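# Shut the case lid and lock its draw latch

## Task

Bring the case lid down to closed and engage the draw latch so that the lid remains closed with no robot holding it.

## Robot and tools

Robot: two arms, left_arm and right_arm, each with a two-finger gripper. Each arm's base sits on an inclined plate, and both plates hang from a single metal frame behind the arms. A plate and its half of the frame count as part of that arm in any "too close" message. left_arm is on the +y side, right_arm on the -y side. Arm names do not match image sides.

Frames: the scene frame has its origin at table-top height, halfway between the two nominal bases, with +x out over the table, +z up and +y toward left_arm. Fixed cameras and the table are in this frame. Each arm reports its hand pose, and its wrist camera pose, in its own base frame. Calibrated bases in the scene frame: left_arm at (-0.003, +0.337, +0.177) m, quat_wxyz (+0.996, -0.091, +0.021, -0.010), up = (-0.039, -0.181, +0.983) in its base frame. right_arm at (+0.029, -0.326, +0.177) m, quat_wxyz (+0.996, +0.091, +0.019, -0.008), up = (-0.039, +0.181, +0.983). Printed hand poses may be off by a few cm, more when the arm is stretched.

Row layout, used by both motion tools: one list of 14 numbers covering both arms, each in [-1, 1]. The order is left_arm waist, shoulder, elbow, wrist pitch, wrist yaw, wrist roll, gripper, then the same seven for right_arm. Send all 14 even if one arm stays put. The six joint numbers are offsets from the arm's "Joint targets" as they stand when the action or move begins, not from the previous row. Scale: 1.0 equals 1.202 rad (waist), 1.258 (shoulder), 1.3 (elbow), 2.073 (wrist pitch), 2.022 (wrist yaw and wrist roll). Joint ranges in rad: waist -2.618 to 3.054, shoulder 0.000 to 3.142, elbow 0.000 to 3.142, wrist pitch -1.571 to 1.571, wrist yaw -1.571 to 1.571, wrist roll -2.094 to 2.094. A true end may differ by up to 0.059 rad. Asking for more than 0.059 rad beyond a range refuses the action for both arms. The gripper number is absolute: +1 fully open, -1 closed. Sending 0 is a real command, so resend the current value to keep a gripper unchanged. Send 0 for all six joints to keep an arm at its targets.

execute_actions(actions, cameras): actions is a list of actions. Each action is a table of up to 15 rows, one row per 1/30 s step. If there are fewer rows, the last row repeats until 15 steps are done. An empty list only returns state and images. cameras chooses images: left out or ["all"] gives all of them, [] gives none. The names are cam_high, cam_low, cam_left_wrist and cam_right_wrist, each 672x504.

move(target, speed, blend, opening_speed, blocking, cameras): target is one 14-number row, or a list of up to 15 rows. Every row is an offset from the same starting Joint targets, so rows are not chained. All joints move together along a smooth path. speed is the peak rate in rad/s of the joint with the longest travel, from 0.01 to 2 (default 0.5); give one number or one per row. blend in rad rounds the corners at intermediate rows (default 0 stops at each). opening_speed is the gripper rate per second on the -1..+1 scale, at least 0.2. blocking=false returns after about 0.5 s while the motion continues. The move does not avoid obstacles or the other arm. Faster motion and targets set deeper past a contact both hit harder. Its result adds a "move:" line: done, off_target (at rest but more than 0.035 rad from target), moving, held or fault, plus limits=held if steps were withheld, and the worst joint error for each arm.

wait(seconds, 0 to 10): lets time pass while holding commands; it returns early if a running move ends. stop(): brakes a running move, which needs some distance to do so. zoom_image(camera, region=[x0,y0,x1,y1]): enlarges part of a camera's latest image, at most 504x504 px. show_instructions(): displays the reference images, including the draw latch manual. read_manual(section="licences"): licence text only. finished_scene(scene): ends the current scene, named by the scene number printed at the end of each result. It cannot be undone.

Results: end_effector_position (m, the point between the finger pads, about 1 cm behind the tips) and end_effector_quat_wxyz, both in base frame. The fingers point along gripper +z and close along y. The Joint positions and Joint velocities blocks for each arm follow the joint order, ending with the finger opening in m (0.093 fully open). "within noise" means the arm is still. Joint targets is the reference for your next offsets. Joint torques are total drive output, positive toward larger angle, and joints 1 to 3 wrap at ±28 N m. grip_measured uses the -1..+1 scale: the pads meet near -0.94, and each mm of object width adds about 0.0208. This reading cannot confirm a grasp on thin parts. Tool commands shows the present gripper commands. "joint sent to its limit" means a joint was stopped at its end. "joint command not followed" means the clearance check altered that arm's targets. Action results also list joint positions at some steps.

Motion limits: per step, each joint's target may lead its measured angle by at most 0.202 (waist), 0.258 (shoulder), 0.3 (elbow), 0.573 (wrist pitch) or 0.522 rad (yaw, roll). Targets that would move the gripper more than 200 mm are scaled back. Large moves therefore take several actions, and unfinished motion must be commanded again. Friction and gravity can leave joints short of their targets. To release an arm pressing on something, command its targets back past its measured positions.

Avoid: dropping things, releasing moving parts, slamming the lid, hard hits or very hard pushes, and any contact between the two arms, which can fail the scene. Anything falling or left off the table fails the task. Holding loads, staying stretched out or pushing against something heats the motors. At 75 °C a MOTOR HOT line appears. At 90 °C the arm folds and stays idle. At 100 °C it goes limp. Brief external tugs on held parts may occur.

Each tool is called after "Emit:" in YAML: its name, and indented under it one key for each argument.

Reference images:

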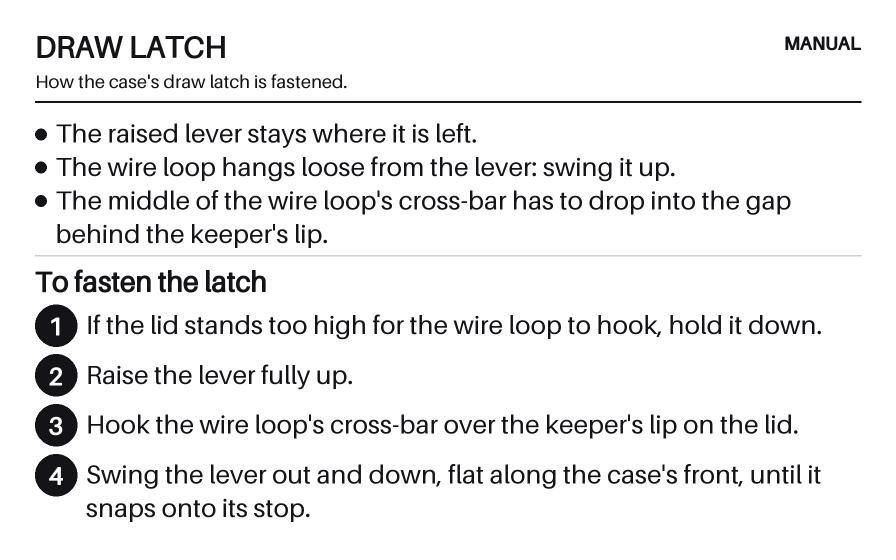

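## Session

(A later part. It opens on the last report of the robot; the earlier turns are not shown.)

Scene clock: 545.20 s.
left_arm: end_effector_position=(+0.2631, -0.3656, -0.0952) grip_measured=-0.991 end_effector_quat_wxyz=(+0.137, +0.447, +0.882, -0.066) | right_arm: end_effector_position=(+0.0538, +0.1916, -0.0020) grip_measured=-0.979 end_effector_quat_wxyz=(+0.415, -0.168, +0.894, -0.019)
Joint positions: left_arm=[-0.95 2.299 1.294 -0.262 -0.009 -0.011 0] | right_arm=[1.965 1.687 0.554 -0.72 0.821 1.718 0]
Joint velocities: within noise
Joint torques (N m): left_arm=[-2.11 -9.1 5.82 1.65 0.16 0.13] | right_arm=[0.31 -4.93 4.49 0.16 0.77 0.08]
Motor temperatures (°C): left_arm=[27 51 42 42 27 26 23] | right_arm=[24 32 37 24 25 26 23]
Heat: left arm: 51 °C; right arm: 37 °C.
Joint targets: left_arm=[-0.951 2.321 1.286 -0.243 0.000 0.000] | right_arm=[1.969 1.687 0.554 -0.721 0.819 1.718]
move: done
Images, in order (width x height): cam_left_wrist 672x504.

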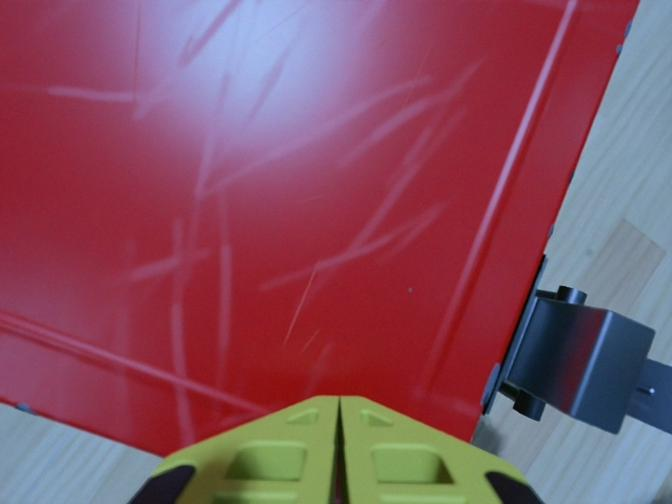

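Emit:
move:
  target: [0,0.065,0,0,0,0,-1, 0,0,0,0,0,0,-1]
  speed: 0.15
  cameras: ["cam_left_wrist","cam_low","cam_right_wrist"]

Scene clock: 549.37 s.
left_arm: end_effector_position=(+0.2623, -0.3645, -0.0980) grip_measured=-0.991 end_effector_quat_wxyz=(+0.134, +0.447, +0.882, -0.065) | right_arm: end_effector_position=(+0.0538, +0.1916, -0.0020) grip_measured=-0.979 end_effector_quat_wxyz=(+0.415, -0.168, +0.894, -0.019)
Joint positions: left_arm=[-0.95 2.305 1.294 -0.262 -0.009 -0.011 0] | right_arm=[1.965 1.687 0.554 -0.72 0.821 1.718 0]
Joint velocities: within noise
Joint torques (N m): left_arm=[-2.13 -2.32 5.79 1.66 0.18 0.14] | right_arm=[0.31 -4.93 4.49 0.16 0.77 0.08]
Motor temperatures (°C): left_arm=[27 51 42 42 27 26 23] | right_arm=[24 32 37 24 25 26 23]
Heat: left arm: 51 °C; right arm: 37 °C.
Joint targets: left_arm=[-0.951 2.403 1.286 -0.243 0.000 0.000] | right_arm=[1.969 1.687 0.554 -0.721 0.819 1.718]
move: off_target (left_arm); left_arm: the shoulder is farthest, 0.098 rad from its target
Images, in order (width x height): cam_low 672x504, cam_left_wrist 672x504, cam_right_wrist 672x504.

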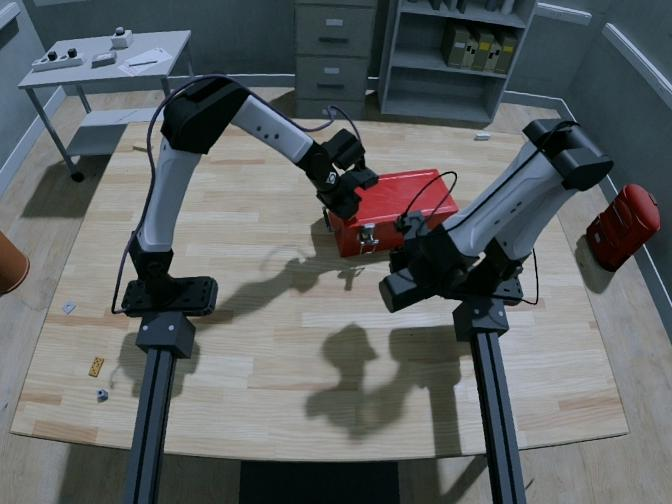

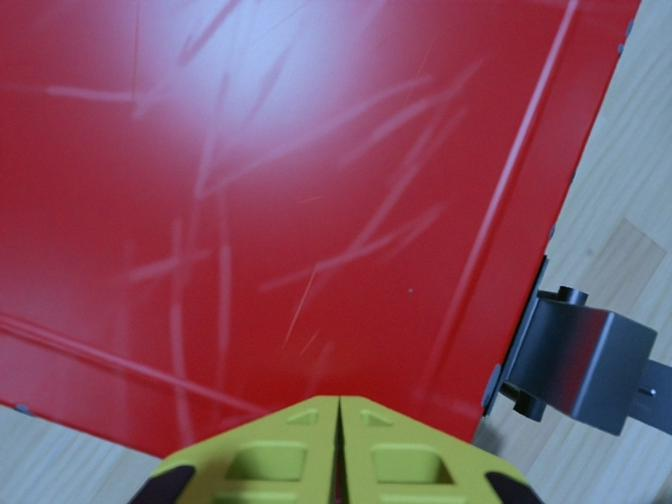

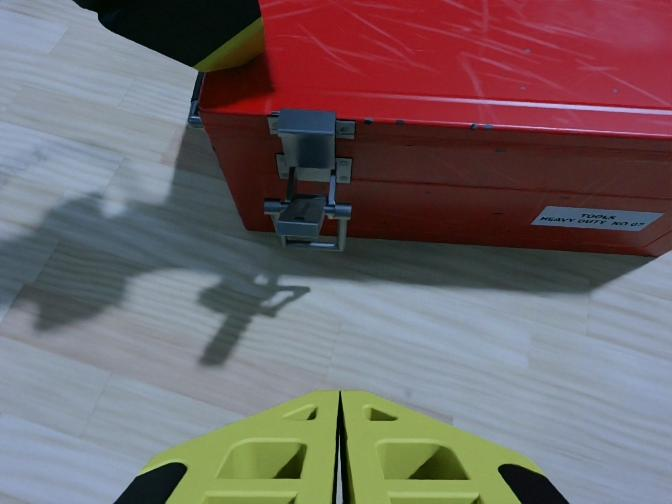

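Emit:
move:
  target: [0,0,0,0,0,0,-1, -0.3007,0.3203,-0.0385,0.3521,-0.0084,-0.1973,-1]
  speed: 0.6
  cameras: ["cam_left_wrist","cam_right_wrist"]

Scene clock: 572.70 s.
left_arm: end_effector_position=(+0.2623, -0.3645, -0.0980) grip_measured=-0.991 end_effector_quat_wxyz=(+0.134, +0.447, +0.882, -0.065) | right_arm: end_effector_position=(+0.1139, +0.2161, -0.0895) grip_measured=-0.979 end_effector_quat_wxyz=(+0.396, -0.129, +0.909, -0.037)
Joint positions: left_arm=[-0.95 2.305 1.294 -0.262 -0.009 -0.011 0] | right_arm=[1.613 2.078 0.514 -0.001 0.817 1.328 0]
Joint velocities: within noise
Joint torques (N m): left_arm=[-2.1 -2.32 5.83 1.66 0.16 0.14] | right_arm=[0.02 -6.06 2.25 1 0.58 0.04]
Motor temperatures (°C): left_arm=[28 46 42 40 27 26 24] | right_arm=[24 32 37 24 25 26 23]
Heat: left arm: 46 °C; right arm: 37 °C.
Joint targets: left_arm=[-0.951 2.403 1.286 -0.243 0.000 0.000] | right_arm=[1.608 2.090 0.504 0.009 0.802 1.319]
move: off_target (left_arm); left_arm: the shoulder is farthest, 0.098 rad from its target
Images, in order (width x height): cam_left_wrist 672x504, cam_right_wrist 672x504.

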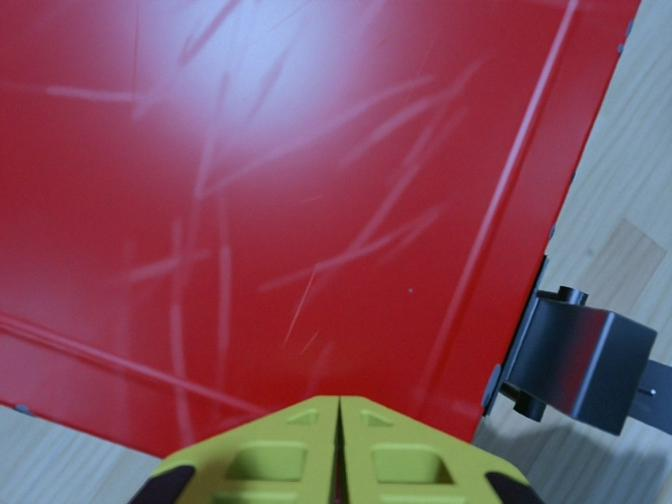

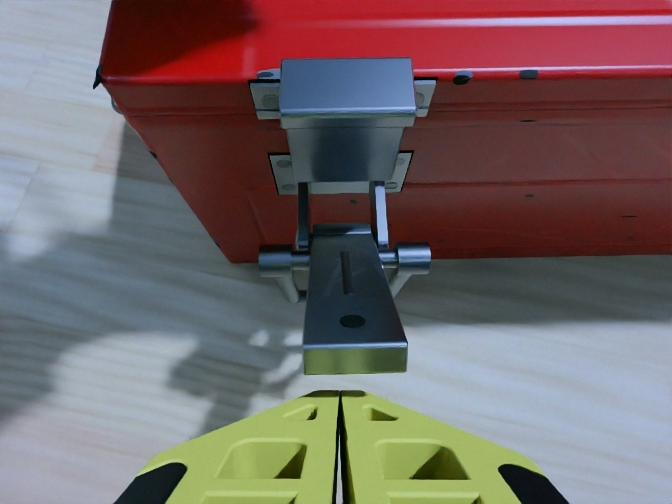

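Emit:
move:
  target:
    - [0,0,0,0,0,0,-1, -0.0324,-0.0453,0.0108,-0.0232,-0.0074,-0.0282,-1]
    - [0,0,0,0,0,0,-1, -0.0732,-0.093,0.0162,-0.0314,-0.0084,-0.0628,-1]
  speed: 0.12
  blend: 0.01
  cameras: ["cam_left_wrist","cam_right_wrist","cam_low"]

Scene clock: 596.00 s.
left_arm: end_effector_position=(+0.2623, -0.3645, -0.0980) grip_measured=-0.991 end_effector_quat_wxyz=(+0.134, +0.447, +0.882, -0.065) | right_arm: end_effector_position=(+0.1291, +0.2144, -0.0766) grip_measured=-0.979 end_effector_quat_wxyz=(+0.381, -0.141, +0.912, -0.057)
Joint positions: left_arm=[-0.95 2.305 1.294 -0.262 -0.009 -0.01 0] | right_arm=[1.527 1.994 0.514 -0.043 0.79 1.201 0]
Joint velocities: within noise
Joint torques (N m): left_arm=[-2.1 -2.29 5.82 1.65 0.17 0.14] | right_arm=[-0.06 -9.09 4.34 0.8 0.68 -0.05]
Motor temperatures (°C): left_arm=[28 43 42 40 27 26 24] | right_arm=[24 32 36 24 25 26 23]
Heat: left arm: 43 °C; right arm: 36 °C.
Joint targets: left_arm=[-0.951 2.403 1.286 -0.243 0.000 0.000] | right_arm=[1.520 1.973 0.525 -0.056 0.785 1.192]
move: off_target (left_arm); left_arm: the shoulder is farthest, 0.098 rad from its target
Images, in order (width x height): cam_low 672x504, cam_left_wrist 672x504, cam_right_wrist 672x504.

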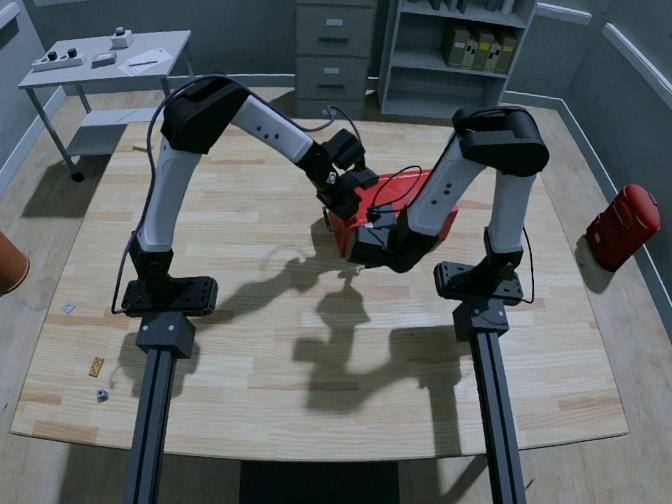

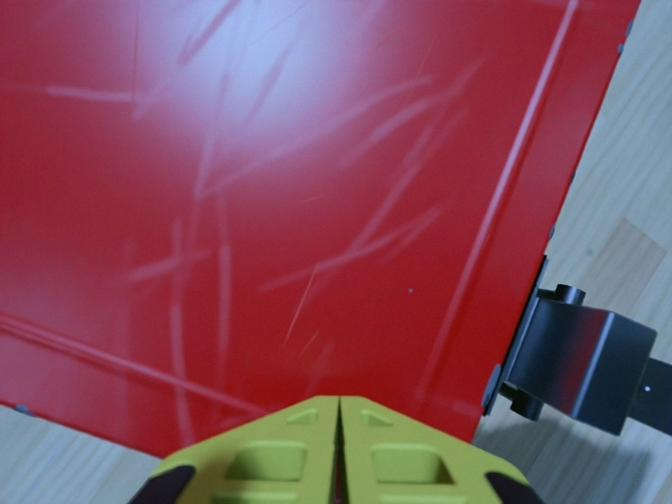

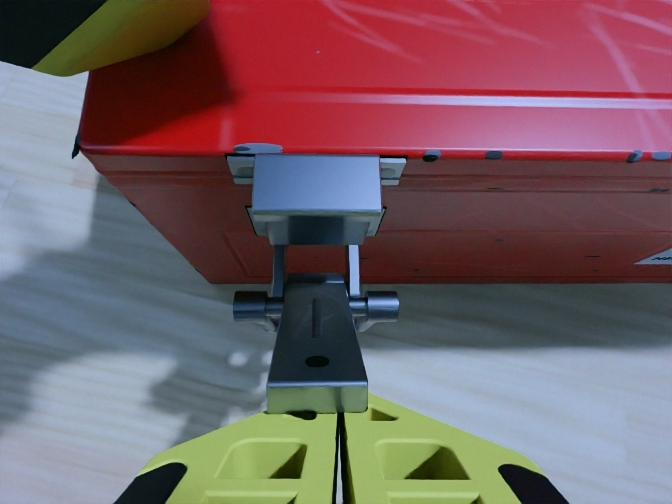

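Emit:
move:
  target:
    - [0,0,0,0,0,0,-1, -0.0524,-0.0246,0.0038,0.0136,-0.0035,-0.0445,-1]
    - [0,0,0,0,0,0,-1, -0.0741,-0.0246,0.0046,0.0261,-0.0054,-0.0628,-1]
  speed: 0.12
  blend: 0.01
  cameras: ["cam_left_wrist","cam_right_wrist","cam_low"]

Scene clock: 600.27 s.
left_arm: end_effector_position=(+0.2623, -0.3645, -0.0980) grip_measured=-0.991 end_effector_quat_wxyz=(+0.134, +0.447, +0.882, -0.065) | right_arm: end_effector_position=(+0.1478, +0.2136, -0.0706) grip_measured=-0.979 end_effector_quat_wxyz=(+0.377, -0.148, +0.912, -0.070)
Joint positions: left_arm=[-0.95 2.305 1.294 -0.262 -0.009 -0.01 0] | right_arm=[1.439 1.961 0.514 -0.016 0.781 1.074 0]
Joint velocities: within noise
Joint torques (N m): left_arm=[-2.13 -2.26 5.85 1.64 0.16 0.14] | right_arm=[-0.03 -8.95 5.01 1.26 0.63 0]
Motor temperatures (°C): left_arm=[28 43 42 40 27 26 24] | right_arm=[24 33 36 24 25 26 23]
Heat: left arm: 43 °C; right arm: 36 °C.
Joint targets: left_arm=[-0.951 2.403 1.286 -0.243 0.000 0.000] | right_arm=[1.431 1.942 0.531 -0.002 0.774 1.065]
move: off_target (left_arm); left_arm: the shoulder is farthest, 0.098 rad from its target
Images, in order (width x height): cam_low 672x504, cam_left_wrist 672x504, cam_right_wrist 672x504.

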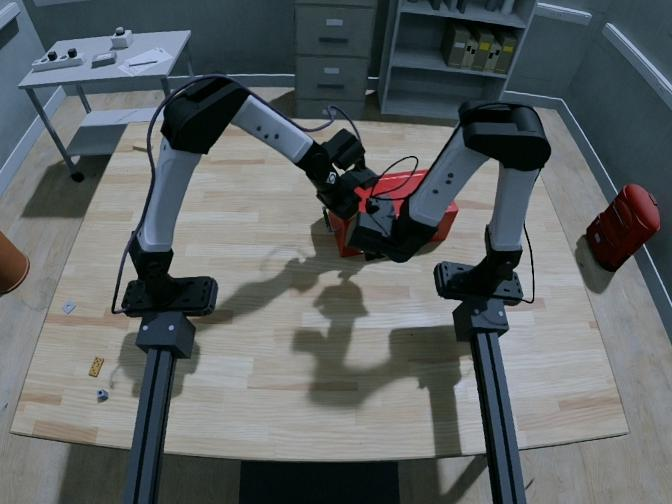

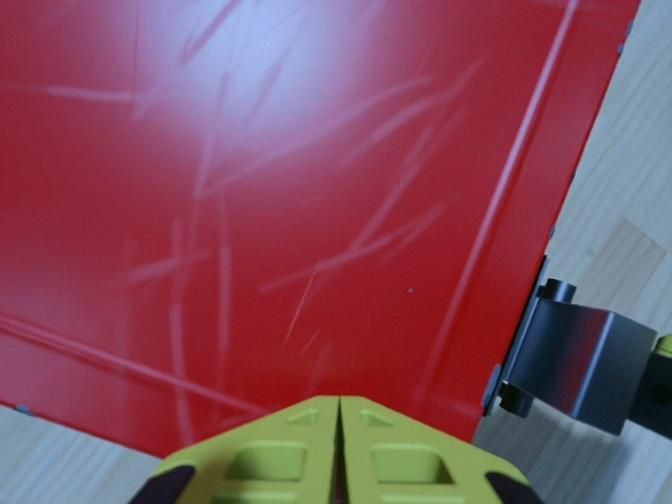

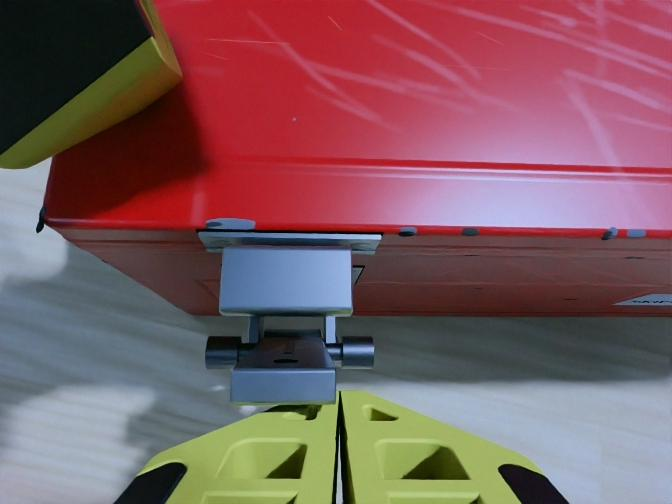

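Emit:
move:
  target:
    - [0,0,0,0,0,0,-1, 0.0632,0.0215,-0.0108,-0.0087,0.0054,0.0544,-1]
    - [0,0,0,0,0,0,-1, -0.0424,-0.0056,0.0069,0.0492,-0.0045,-0.0346,-1]
  speed: [0.3,0.12]
  cameras: ["cam_left_wrist","cam_right_wrist"]

Scene clock: 616.20 s.
left_arm: end_effector_position=(+0.2623, -0.3645, -0.0980) grip_measured=-0.991 end_effector_quat_wxyz=(+0.134, +0.447, +0.882, -0.065) | right_arm: end_effector_position=(+0.1533, +0.2230, -0.0708) grip_measured=-0.979 end_effector_quat_wxyz=(+0.369, -0.152, +0.916, -0.053)
Joint positions: left_arm=[-0.95 2.305 1.294 -0.262 -0.009 -0.01 0] | right_arm=[1.405 1.952 0.514 0.044 0.746 1.005 0]
Joint velocities: within noise
Joint torques (N m): left_arm=[-2.11 -2.29 5.82 1.64 0.16 0.14] | right_arm=[-1.22 -8.72 5.83 1.91 0.85 0]
Motor temperatures (°C): left_arm=[28 42 41 39 27 26 24] | right_arm=[24 34 37 25 25 26 23]
Heat: left arm: 42 °C; right arm: 37 °C.
Joint targets: left_arm=[-0.951 2.403 1.286 -0.243 0.000 0.000] | right_arm=[1.380 1.935 0.540 0.100 0.765 0.995]
move: off_target (left_arm, right_arm); left_arm: the shoulder is farthest, 0.098 rad from its target; right_arm: the wrist pitch is farthest, 0.056 rad from its target
Images, in order (width x height): cam_left_wrist 672x504, cam_right_wrist 672x504.

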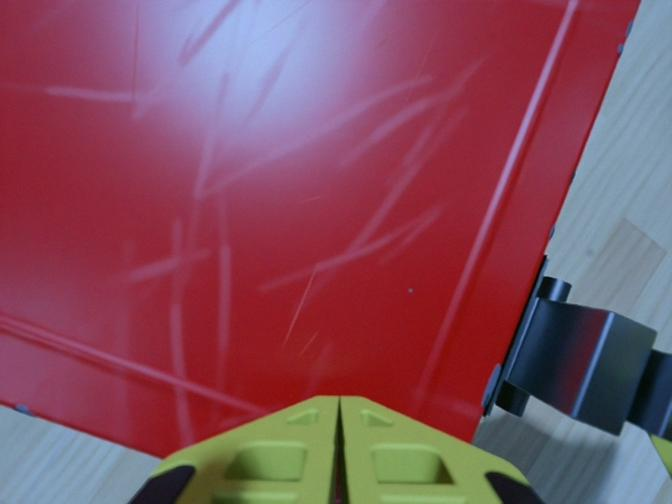

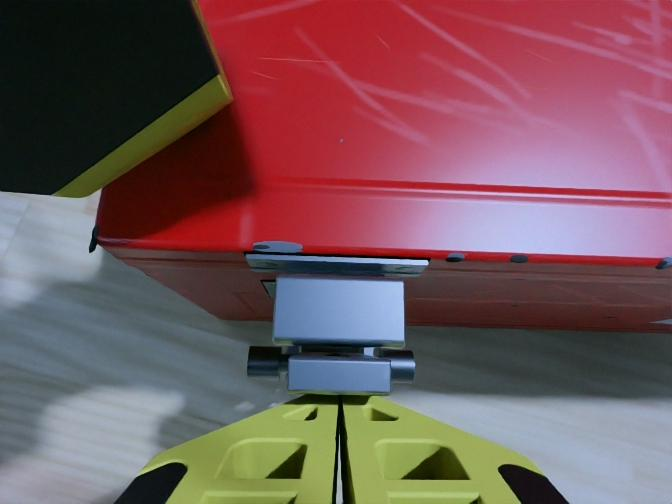

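Emit:
move:
  target:
    - [0,0,0,0,0,0,-1, 0.1672,0.066,-0.0277,-0.0738,0.0109,0.1409,-1]
    - [0,0,0,0,0,0,-1, 0.0832,0.2448,-0.0446,0.0955,0.0074,0.0692,0.31]
  speed: [0.3,0.4]
  cameras: ["cam_left_wrist","cam_right_wrist"]

Scene clock: 632.63 s.
left_arm: end_effector_position=(+0.2623, -0.3645, -0.0980) grip_measured=-0.991 end_effector_quat_wxyz=(+0.134, +0.447, +0.882, -0.065) | right_arm: end_effector_position=(+0.1363, +0.2124, -0.1225) grip_measured=+0.308 end_effector_quat_wxyz=(+0.379, -0.135, +0.915, -0.042)
Joint positions: left_arm=[-0.95 2.305 1.294 -0.262 -0.009 -0.01 0] | right_arm=[1.486 2.23 0.491 0.289 0.774 1.144 0.06]
Joint velocities: within noise
Joint torques (N m): left_arm=[-2.13 -2.29 5.82 1.66 0.17 0.14] | right_arm=[0.14 -6.57 1.54 1.24 0.77 0]
Motor temperatures (°C): left_arm=[28 41 41 39 27 26 24] | right_arm=[24 35 37 26 25 26 23]
Heat: left arm: 41 °C; right arm: 37 °C.
Joint targets: left_arm=[-0.951 2.403 1.286 -0.243 0.000 0.000] | right_arm=[1.480 2.243 0.482 0.298 0.780 1.135]
move: off_target (left_arm); left_arm: the shoulder is farthest, 0.098 rad from its target
Images, in order (width x height): cam_left_wrist 672x504, cam_right_wrist 672x504.

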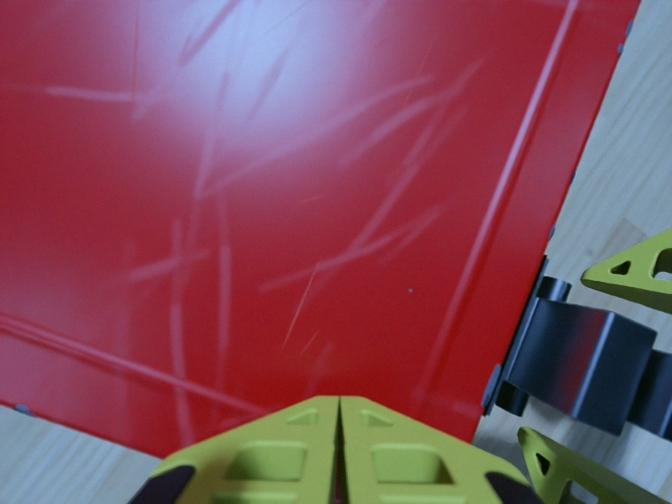

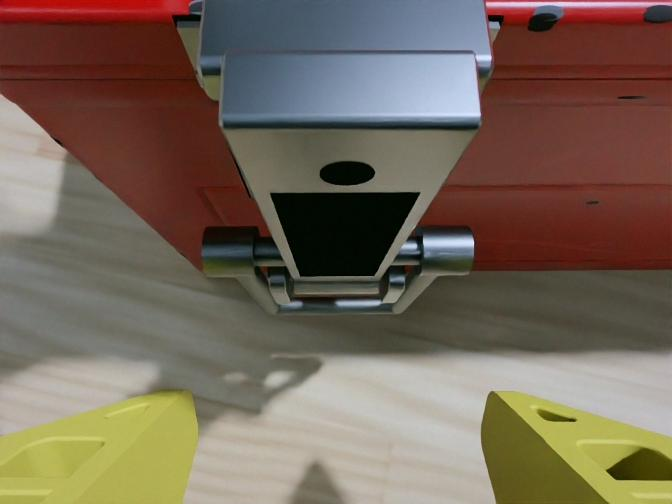

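Emit:
move:
  target: [0,0,0,0,0,0,-1, -0.0616,0.097,0.0138,0.0849,0.0049,-0.0514,0.31]
  speed: 0.2
  cameras: ["cam_left_wrist","cam_right_wrist"]

Scene clock: 643.07 s.
left_arm: end_effector_position=(+0.2623, -0.3645, -0.0980) grip_measured=-0.991 end_effector_quat_wxyz=(+0.134, +0.447, +0.882, -0.065) | right_arm: end_effector_position=(+0.1527, +0.2056, -0.1418) grip_measured=+0.308 end_effector_quat_wxyz=(+0.383, -0.138, +0.912, -0.051)
Joint positions: left_arm=[-0.95 2.305 1.294 -0.262 -0.009 -0.01 0] | right_arm=[1.412 2.351 0.491 0.465 0.778 1.04 0.06]
Joint velocities: within noise
Joint torques (N m): left_arm=[-2.11 -2.29 5.83 1.64 0.16 0.14] | right_arm=[0.23 -6.86 2.29 1.33 0.82 -0.07]
Motor temperatures (°C): left_arm=[28 41 41 39 27 26 24] | right_arm=[24 34 36 26 25 26 23]
Heat: left arm: 41 °C; right arm: 36 °C.
Joint targets: left_arm=[-0.951 2.403 1.286 -0.243 0.000 0.000] | right_arm=[1.406 2.365 0.500 0.474 0.790 1.031]
move: off_target (left_arm); left_arm: the shoulder is farthest, 0.098 rad from its target
Images, in order (width x height): cam_left_wrist 672x504, cam_right_wrist 672x504.

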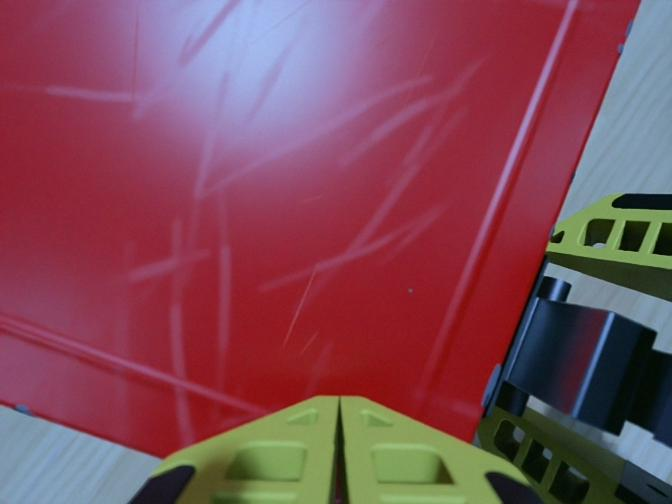

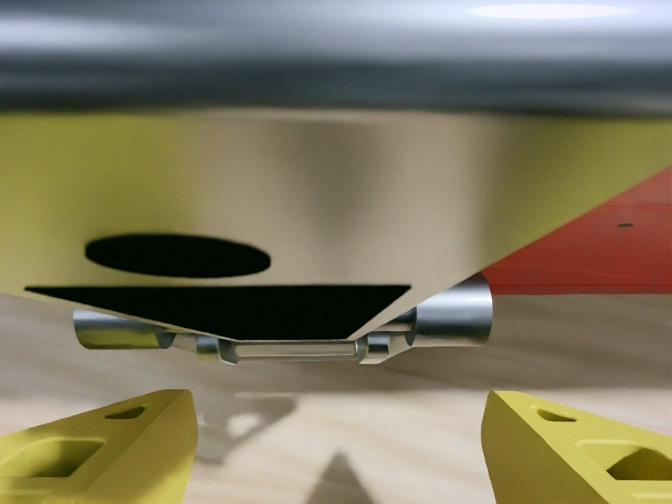

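Emit:
move:
  target:
    - [0,0,0,0,0,0,-1, 0.0616,-0.097,-0.0138,-0.0849,-0.0049,0.0514,0.31]
    - [0,0,0,0,0,0,-1, 0.1456,-0.2758,0.0031,-0.2542,-0.0015,-0.3,0.31]
    - [0,0,0,0,0,0,-1, 0.1456,-0.2758,0.0031,-0.2542,-0.0015,-1,0.31]
  speed: [0.3,1.0,1.5]
  blend: [0.02,0.1,0]
  cameras: ["cam_low"]

Emit:
move:
  target:
    - [0,0,0,0,0,0,-1, 0,0,0,0,0,-0.42,0.31]
    - [0,0,0,0,0,0,-1, -0.084,0.1788,-0.0169,0.1693,-0.0035,-0.498,0.31]
  speed: [1.5,0.4]
  blend: 0.05

Scene clock: 674.47 s.
left_arm: end_effector_position=(+0.2623, -0.3645, -0.0980) grip_measured=-0.991 end_effector_quat_wxyz=(+0.134, +0.447, +0.882, -0.065) | right_arm: end_effector_position=(+0.1172, +0.2023, -0.0878) grip_measured=+0.308 end_effector_quat_wxyz=(-0.104, +0.887, -0.263, +0.365)
Joint positions: left_arm=[-0.95 2.305 1.294 -0.262 -0.009 -0.01 0] | right_arm=[1.576 2.036 0.491 -0.042 0.778 -0.982 0.06]
Joint velocities: within noise
Joint torques (N m): left_arm=[-2.09 -2.32 5.79 1.64 0.17 0.14] | right_arm=[0.8 -8.77 4.11 0.74 0.74 0.06]
Motor temperatures (°C): left_arm=[28 40 41 39 27 26 24] | right_arm=[24 33 35 26 25 26 23]
Heat: left arm: 41 °C; right arm: 35 °C.
Joint targets: left_arm=[-0.951 2.403 1.286 -0.243 0.000 0.000] | right_arm=[1.581 2.018 0.504 -0.053 0.787 -0.991]
move: off_target (left_arm); left_arm: the shoulder is farthest, 0.098 rad from its target
Images, in order (width x height): cam_low 672x504.

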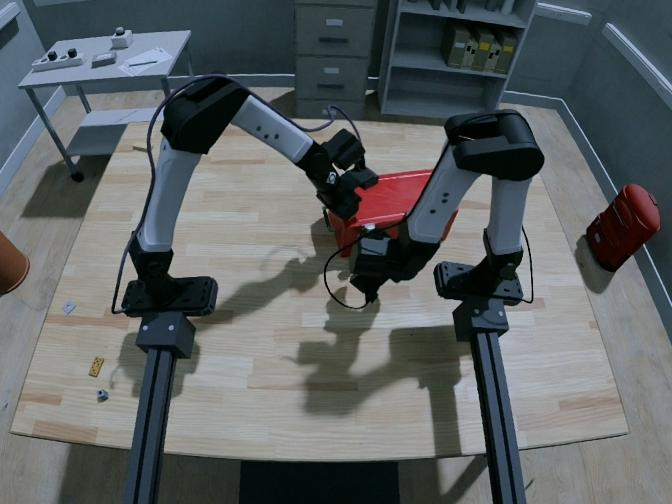

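Scene clock: 676.87 s.
left_arm: end_effector_position=(+0.2623, -0.3645, -0.0980) grip_measured=-0.991 end_effector_quat_wxyz=(+0.134, +0.447, +0.882, -0.065) | right_arm: end_effector_position=(+0.1368, +0.2122, -0.1220) grip_measured=+0.308 end_effector_quat_wxyz=(+0.041, +0.915, +0.131, +0.381)
Joint positions: left_arm=[-0.95 2.305 1.294 -0.262 -0.009 -0.01 0] | right_arm=[1.486 2.23 0.491 0.289 0.778 -1.989 0.06]
Joint velocities: within noise
Joint torques (N m): left_arm=[-2.15 -2.28 5.81 1.65 0.16 0.14] | right_arm=[0.13 -6.52 1.52 1.19 0.64 0.02]
Motor temperatures (°C): left_arm=[28 40 41 39 27 26 24] | right_arm=[24 33 35 26 25 26 23]
Heat: left arm: 41 °C; right arm: 35 °C.
Joint targets: left_arm=[-0.951 2.403 1.286 -0.243 0.000 0.000] | right_arm=[1.480 2.243 0.482 0.298 0.780 -1.998]
move: off_target (left_arm); left_arm: the shoulder is farthest, 0.098 rad from its target

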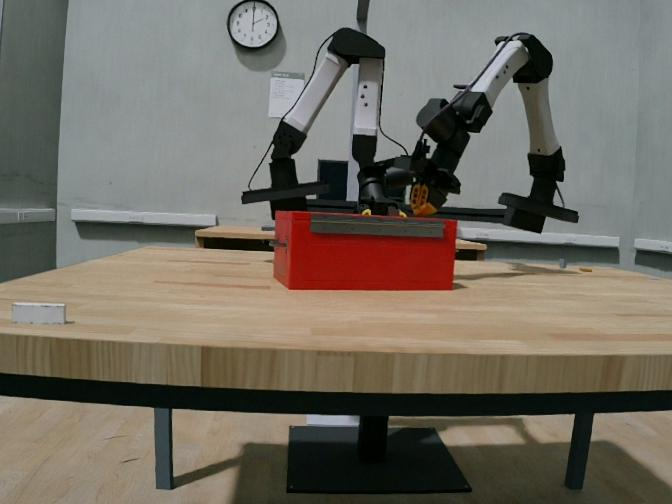

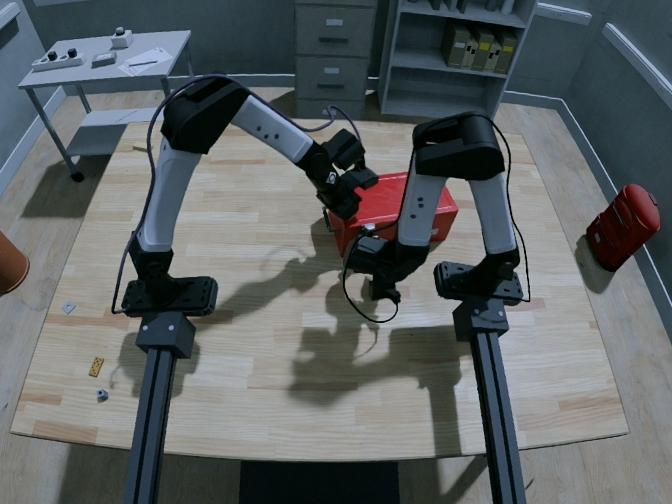

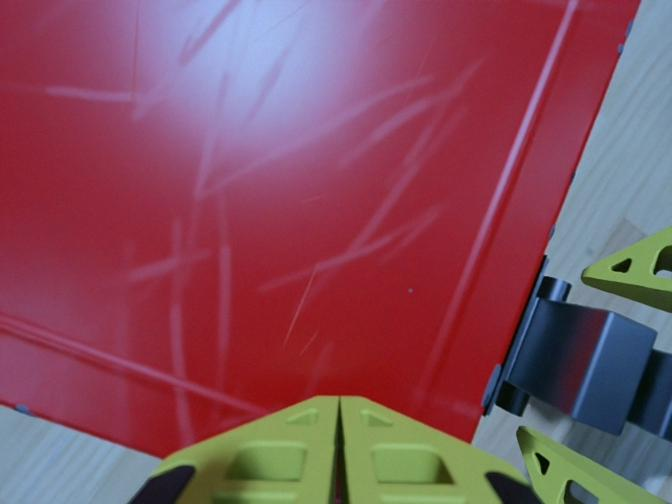

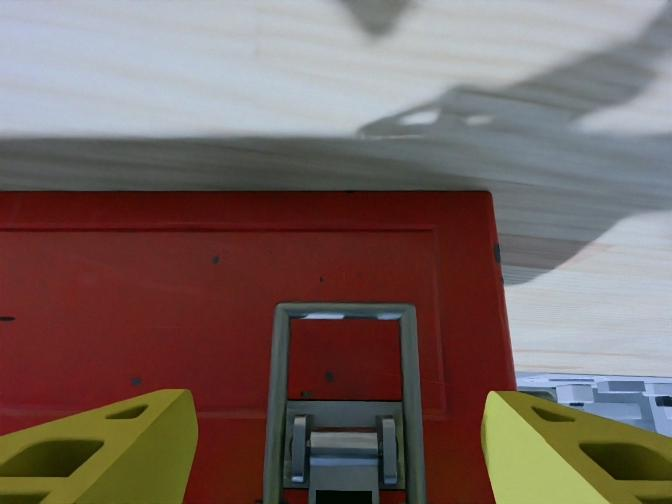

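Emit:
move:
  target: [0,0,0,0,0,0,-1, -0.1115,0.1407,0.0446,0.1302,-0.0114,-0.0356,0.31]
  speed: 0.25
  cameras: ["cam_left_wrist","cam_right_wrist"]

Scene clock: 692.73 s.
left_arm: end_effector_position=(+0.2623, -0.3645, -0.0980) grip_measured=-0.991 end_effector_quat_wxyz=(+0.134, +0.447, +0.882, -0.065) | right_arm: end_effector_position=(+0.1685, +0.2161, -0.1494) grip_measured=+0.308 end_effector_quat_wxyz=(+0.020, +0.917, +0.077, +0.391)
Joint positions: left_arm=[-0.95 2.305 1.294 -0.262 -0.009 -0.01 0] | right_arm=[1.352 2.406 0.528 0.559 0.772 -2.061 0.06]
Joint velocities: within noise
Joint torques (N m): left_arm=[-2.15 -2.32 5.81 1.65 0.17 0.13] | right_arm=[0.34 -7.2 2.45 1.42 0.42 -0.05]
Motor temperatures (°C): left_arm=[28 40 41 38 27 26 24] | right_arm=[24 33 35 26 25 26 23]
Heat: left arm: 41 °C; right arm: 35 °C.
Joint targets: left_arm=[-0.951 2.403 1.286 -0.243 0.000 0.000] | right_arm=[1.346 2.420 0.540 0.568 0.757 -2.070]
move: off_target (left_arm); left_arm: the shoulder is farthest, 0.098 rad from its target
Images, in order (width x height): cam_left_wrist 672x504, cam_right_wrist 672x504.

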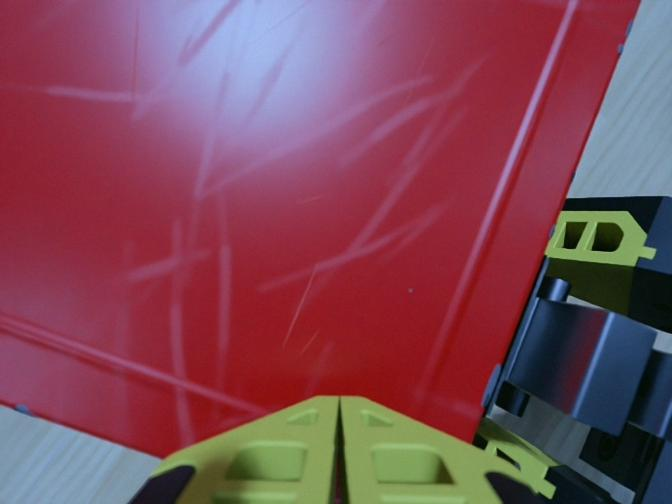

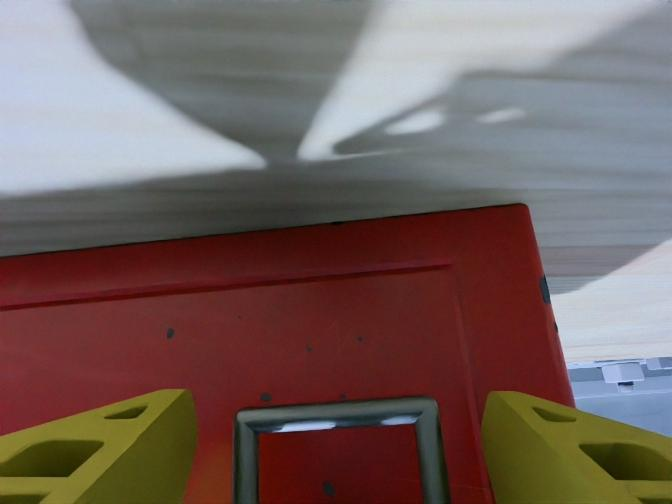

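Emit:
move:
  target: [0,0,0,0,0,0,-1, 0,0,0,0,0,0,-0.25]
  opening_speed: 0.8
  cameras: ["cam_right_wrist"]

Scene clock: 699.63 s.
left_arm: end_effector_position=(+0.2623, -0.3645, -0.0980) grip_measured=-0.991 end_effector_quat_wxyz=(+0.134, +0.447, +0.882, -0.065) | right_arm: end_effector_position=(+0.1688, +0.2161, -0.1495) grip_measured=-0.231 end_effector_quat_wxyz=(+0.022, +0.917, +0.081, +0.391)
Joint positions: left_arm=[-0.95 2.305 1.294 -0.262 -0.009 -0.01 0] | right_arm=[1.351 2.406 0.529 0.56 0.772 -2.071 0.034]
Joint velocities: within noise
Joint torques (N m): left_arm=[-2.14 -2.29 5.82 1.65 0.17 0.14] | right_arm=[0.43 -7.24 2.44 1.44 0.42 0.07]
Motor temperatures (°C): left_arm=[28 39 41 38 27 26 24] | right_arm=[24 34 35 27 25 26 23]
Heat: left arm: 41 °C; right arm: 35 °C.
Joint targets: left_arm=[-0.951 2.403 1.286 -0.243 0.000 0.000] | right_arm=[1.346 2.420 0.540 0.568 0.757 -2.070]
move: off_target (left_arm); left_arm: the shoulder is farthest, 0.098 rad from its target
Images, in order (width x height): cam_right_wrist 672x504.

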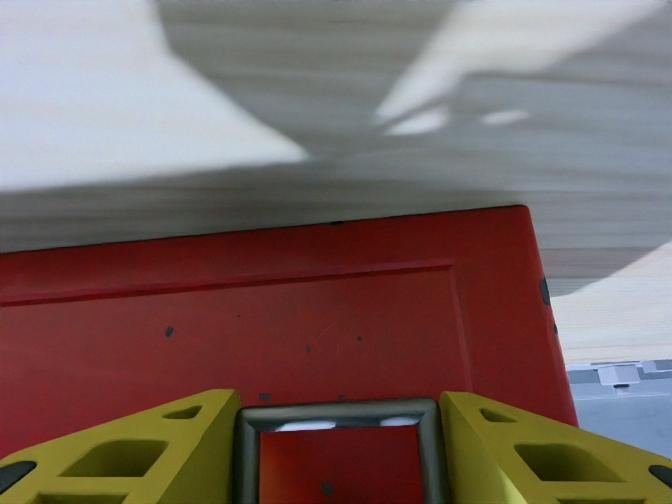

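Emit:
execute_actions:
  actions: []
  cameras: ["cam_left_wrist"]

Emit:
zoom_image:
  camera: "cam_left_wrist"
  region: [470, 180, 672, 460]

Scene clock: 705.77 s.
left_arm: end_effector_position=(+0.2623, -0.3645, -0.0980) grip_measured=-0.991 end_effector_quat_wxyz=(+0.134, +0.447, +0.882, -0.065) | right_arm: end_effector_position=(+0.1688, +0.2161, -0.1495) grip_measured=-0.231 end_effector_quat_wxyz=(+0.022, +0.917, +0.081, +0.391)
Joint positions: left_arm=[-0.95 2.305 1.294 -0.262 -0.009 -0.01 0] | right_arm=[1.351 2.406 0.529 0.56 0.772 -2.072 0.034]
Joint velocities: within noise
Joint torques (N m): left_arm=[-2.11 -2.32 5.82 1.65 0.17 0.13] | right_arm=[0.42 -7.23 2.43 1.45 0.42 0.1]
Motor temperatures (°C): left_arm=[28 39 41 38 26 26 24] | right_arm=[24 34 35 27 25 26 23]
Heat: left arm: 41 °C; right arm: 35 °C.
Joint targets: left_arm=[-0.951 2.403 1.286 -0.243 0.000 0.000] | right_arm=[1.346 2.420 0.540 0.568 0.757 -2.070]
Tool commands: left_gripper/opening=-1.0 right_gripper/opening=-0.25
Images, in order (width x height): cam_left_wrist 672x504.

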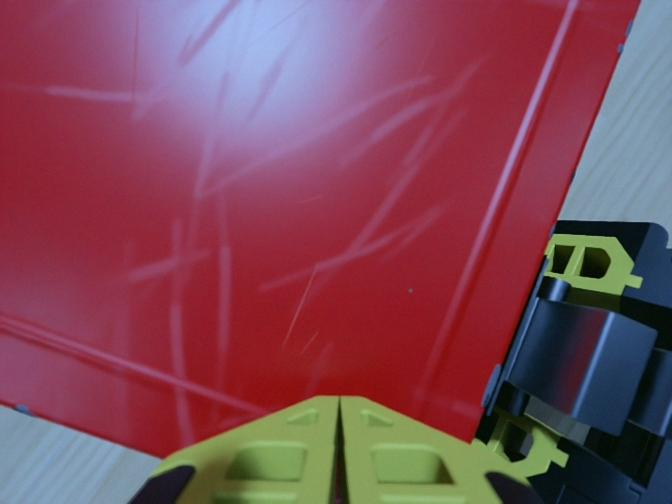

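Scaled by 1.800 from the camera's 672x504 image, which has a finer 960x720 frame.

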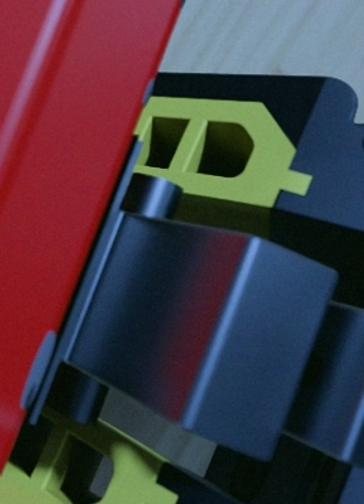

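Emit:
move:
  target:
    - [0,0,0,0,0,0,-1, 0,0,0,0,0,0,-0.4]
    - [0,0,0,0,0,0,-1, 0.084,-0.0541,-0.0115,-0.0574,0.0099,0.0084,-0.4]
    - [0,0,0,0,0,0,-1, 0.1489,-0.1288,-0.0192,-0.1365,0.0143,0.0618,-0.4]
    - [0,0,0,0,0,0,-1, 0.1755,-0.2218,-0.0192,-0.2094,0.0153,0.0841,-0.4]
  speed: 0.15
  blend: [0,0.02,0.02,0]

Scene clock: 734.90 s.
left_arm: end_effector_position=(+0.2521, -0.3731, -0.0999) grip_measured=-0.991 end_effector_quat_wxyz=(+0.122, +0.454, +0.878, -0.092) | right_arm: end_effector_position=(+0.1168, +0.1959, -0.1224) grip_measured=-0.251 end_effector_quat_wxyz=(+0.080, +0.924, +0.152, +0.343)
Joint positions: left_arm=[-0.958 2.312 1.294 -0.25 0.05 -0.01 0] | right_arm=[1.541 2.191 0.509 0.078 0.719 -1.914 0.033]
Joint velocities: within noise
Joint torques (N m): left_arm=[-1.46 -2.97 5.83 1.53 -0.38 0.15] | right_arm=[1.65 -12.56 2.73 1.4 1.35 0.2]
Motor temperatures (°C): left_arm=[28 39 40 38 26 26 24] | right_arm=[24 35 34 27 25 26 24]
Heat: left arm: 40 °C; right arm: 35 °C.
Joint targets: left_arm=[-0.951 2.403 1.286 -0.243 0.000 0.000] | right_arm=[1.557 2.141 0.515 0.134 0.788 -1.900]
move: off_target (left_arm, right_arm); left_arm: the shoulder is farthest, 0.091 rad from its target; right_arm: the wrist yaw is farthest, 0.069 rad from its target

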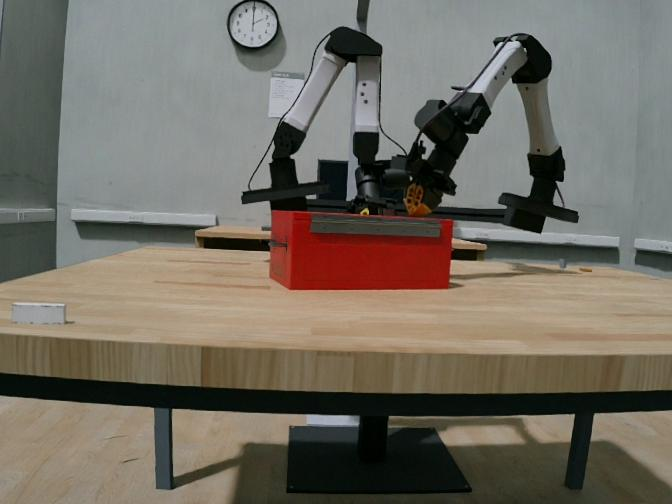

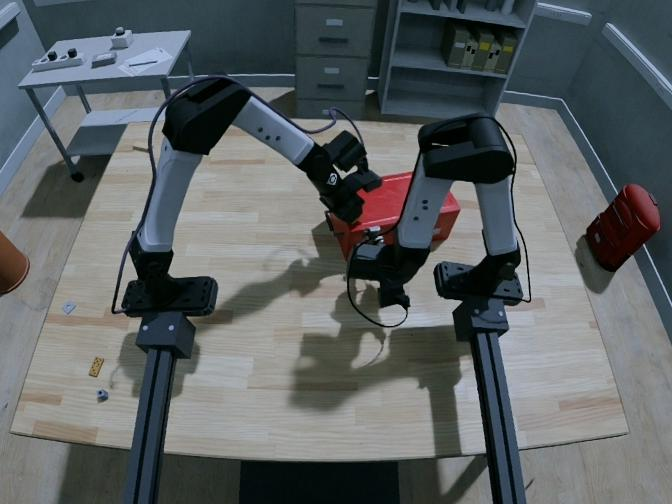

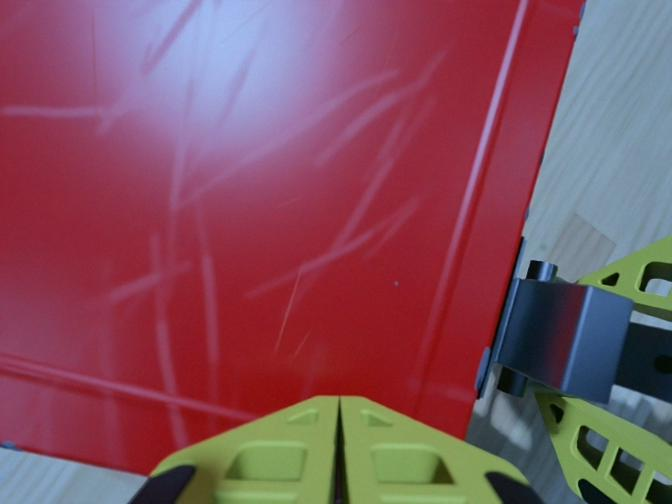

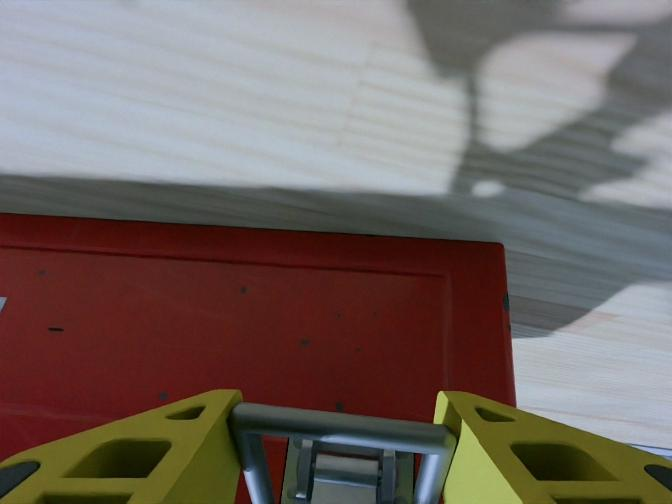

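Emit:
zoom_image:
  camera: "cam_right_wrist"
  region: [210, 350, 480, 504]

Emit:
zoom_image:
  camera: "cam_left_wrist"
  region: [470, 220, 672, 470]

Emit:
zoom_image:
  camera: "cam_low"
  region: [300, 160, 480, 295]

Scaled by 1.867 from the camera's 672x504 image, which has a finer 960x720 frame.

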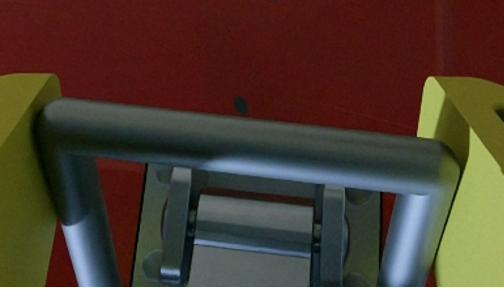

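Scaled by 2.016 from the camera's 672x504 image, which has a finer 960x720 frame.

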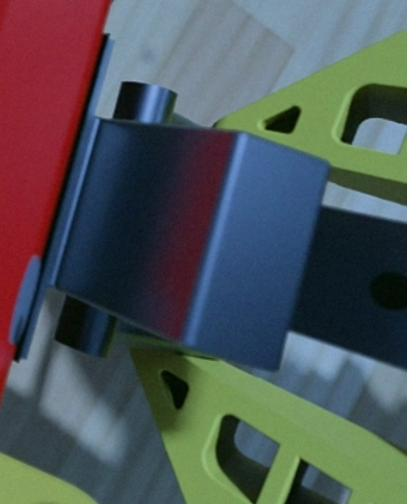

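Scaled by 2.800 from the camera's 672x504 image, which has a finer 960x720 frame.

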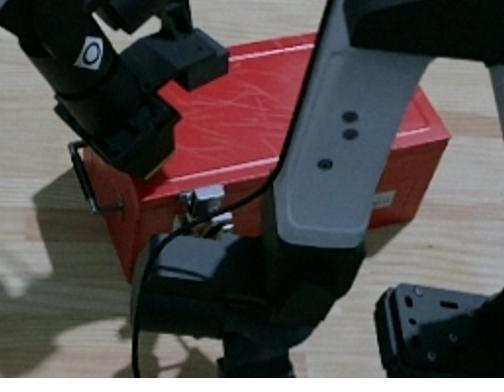

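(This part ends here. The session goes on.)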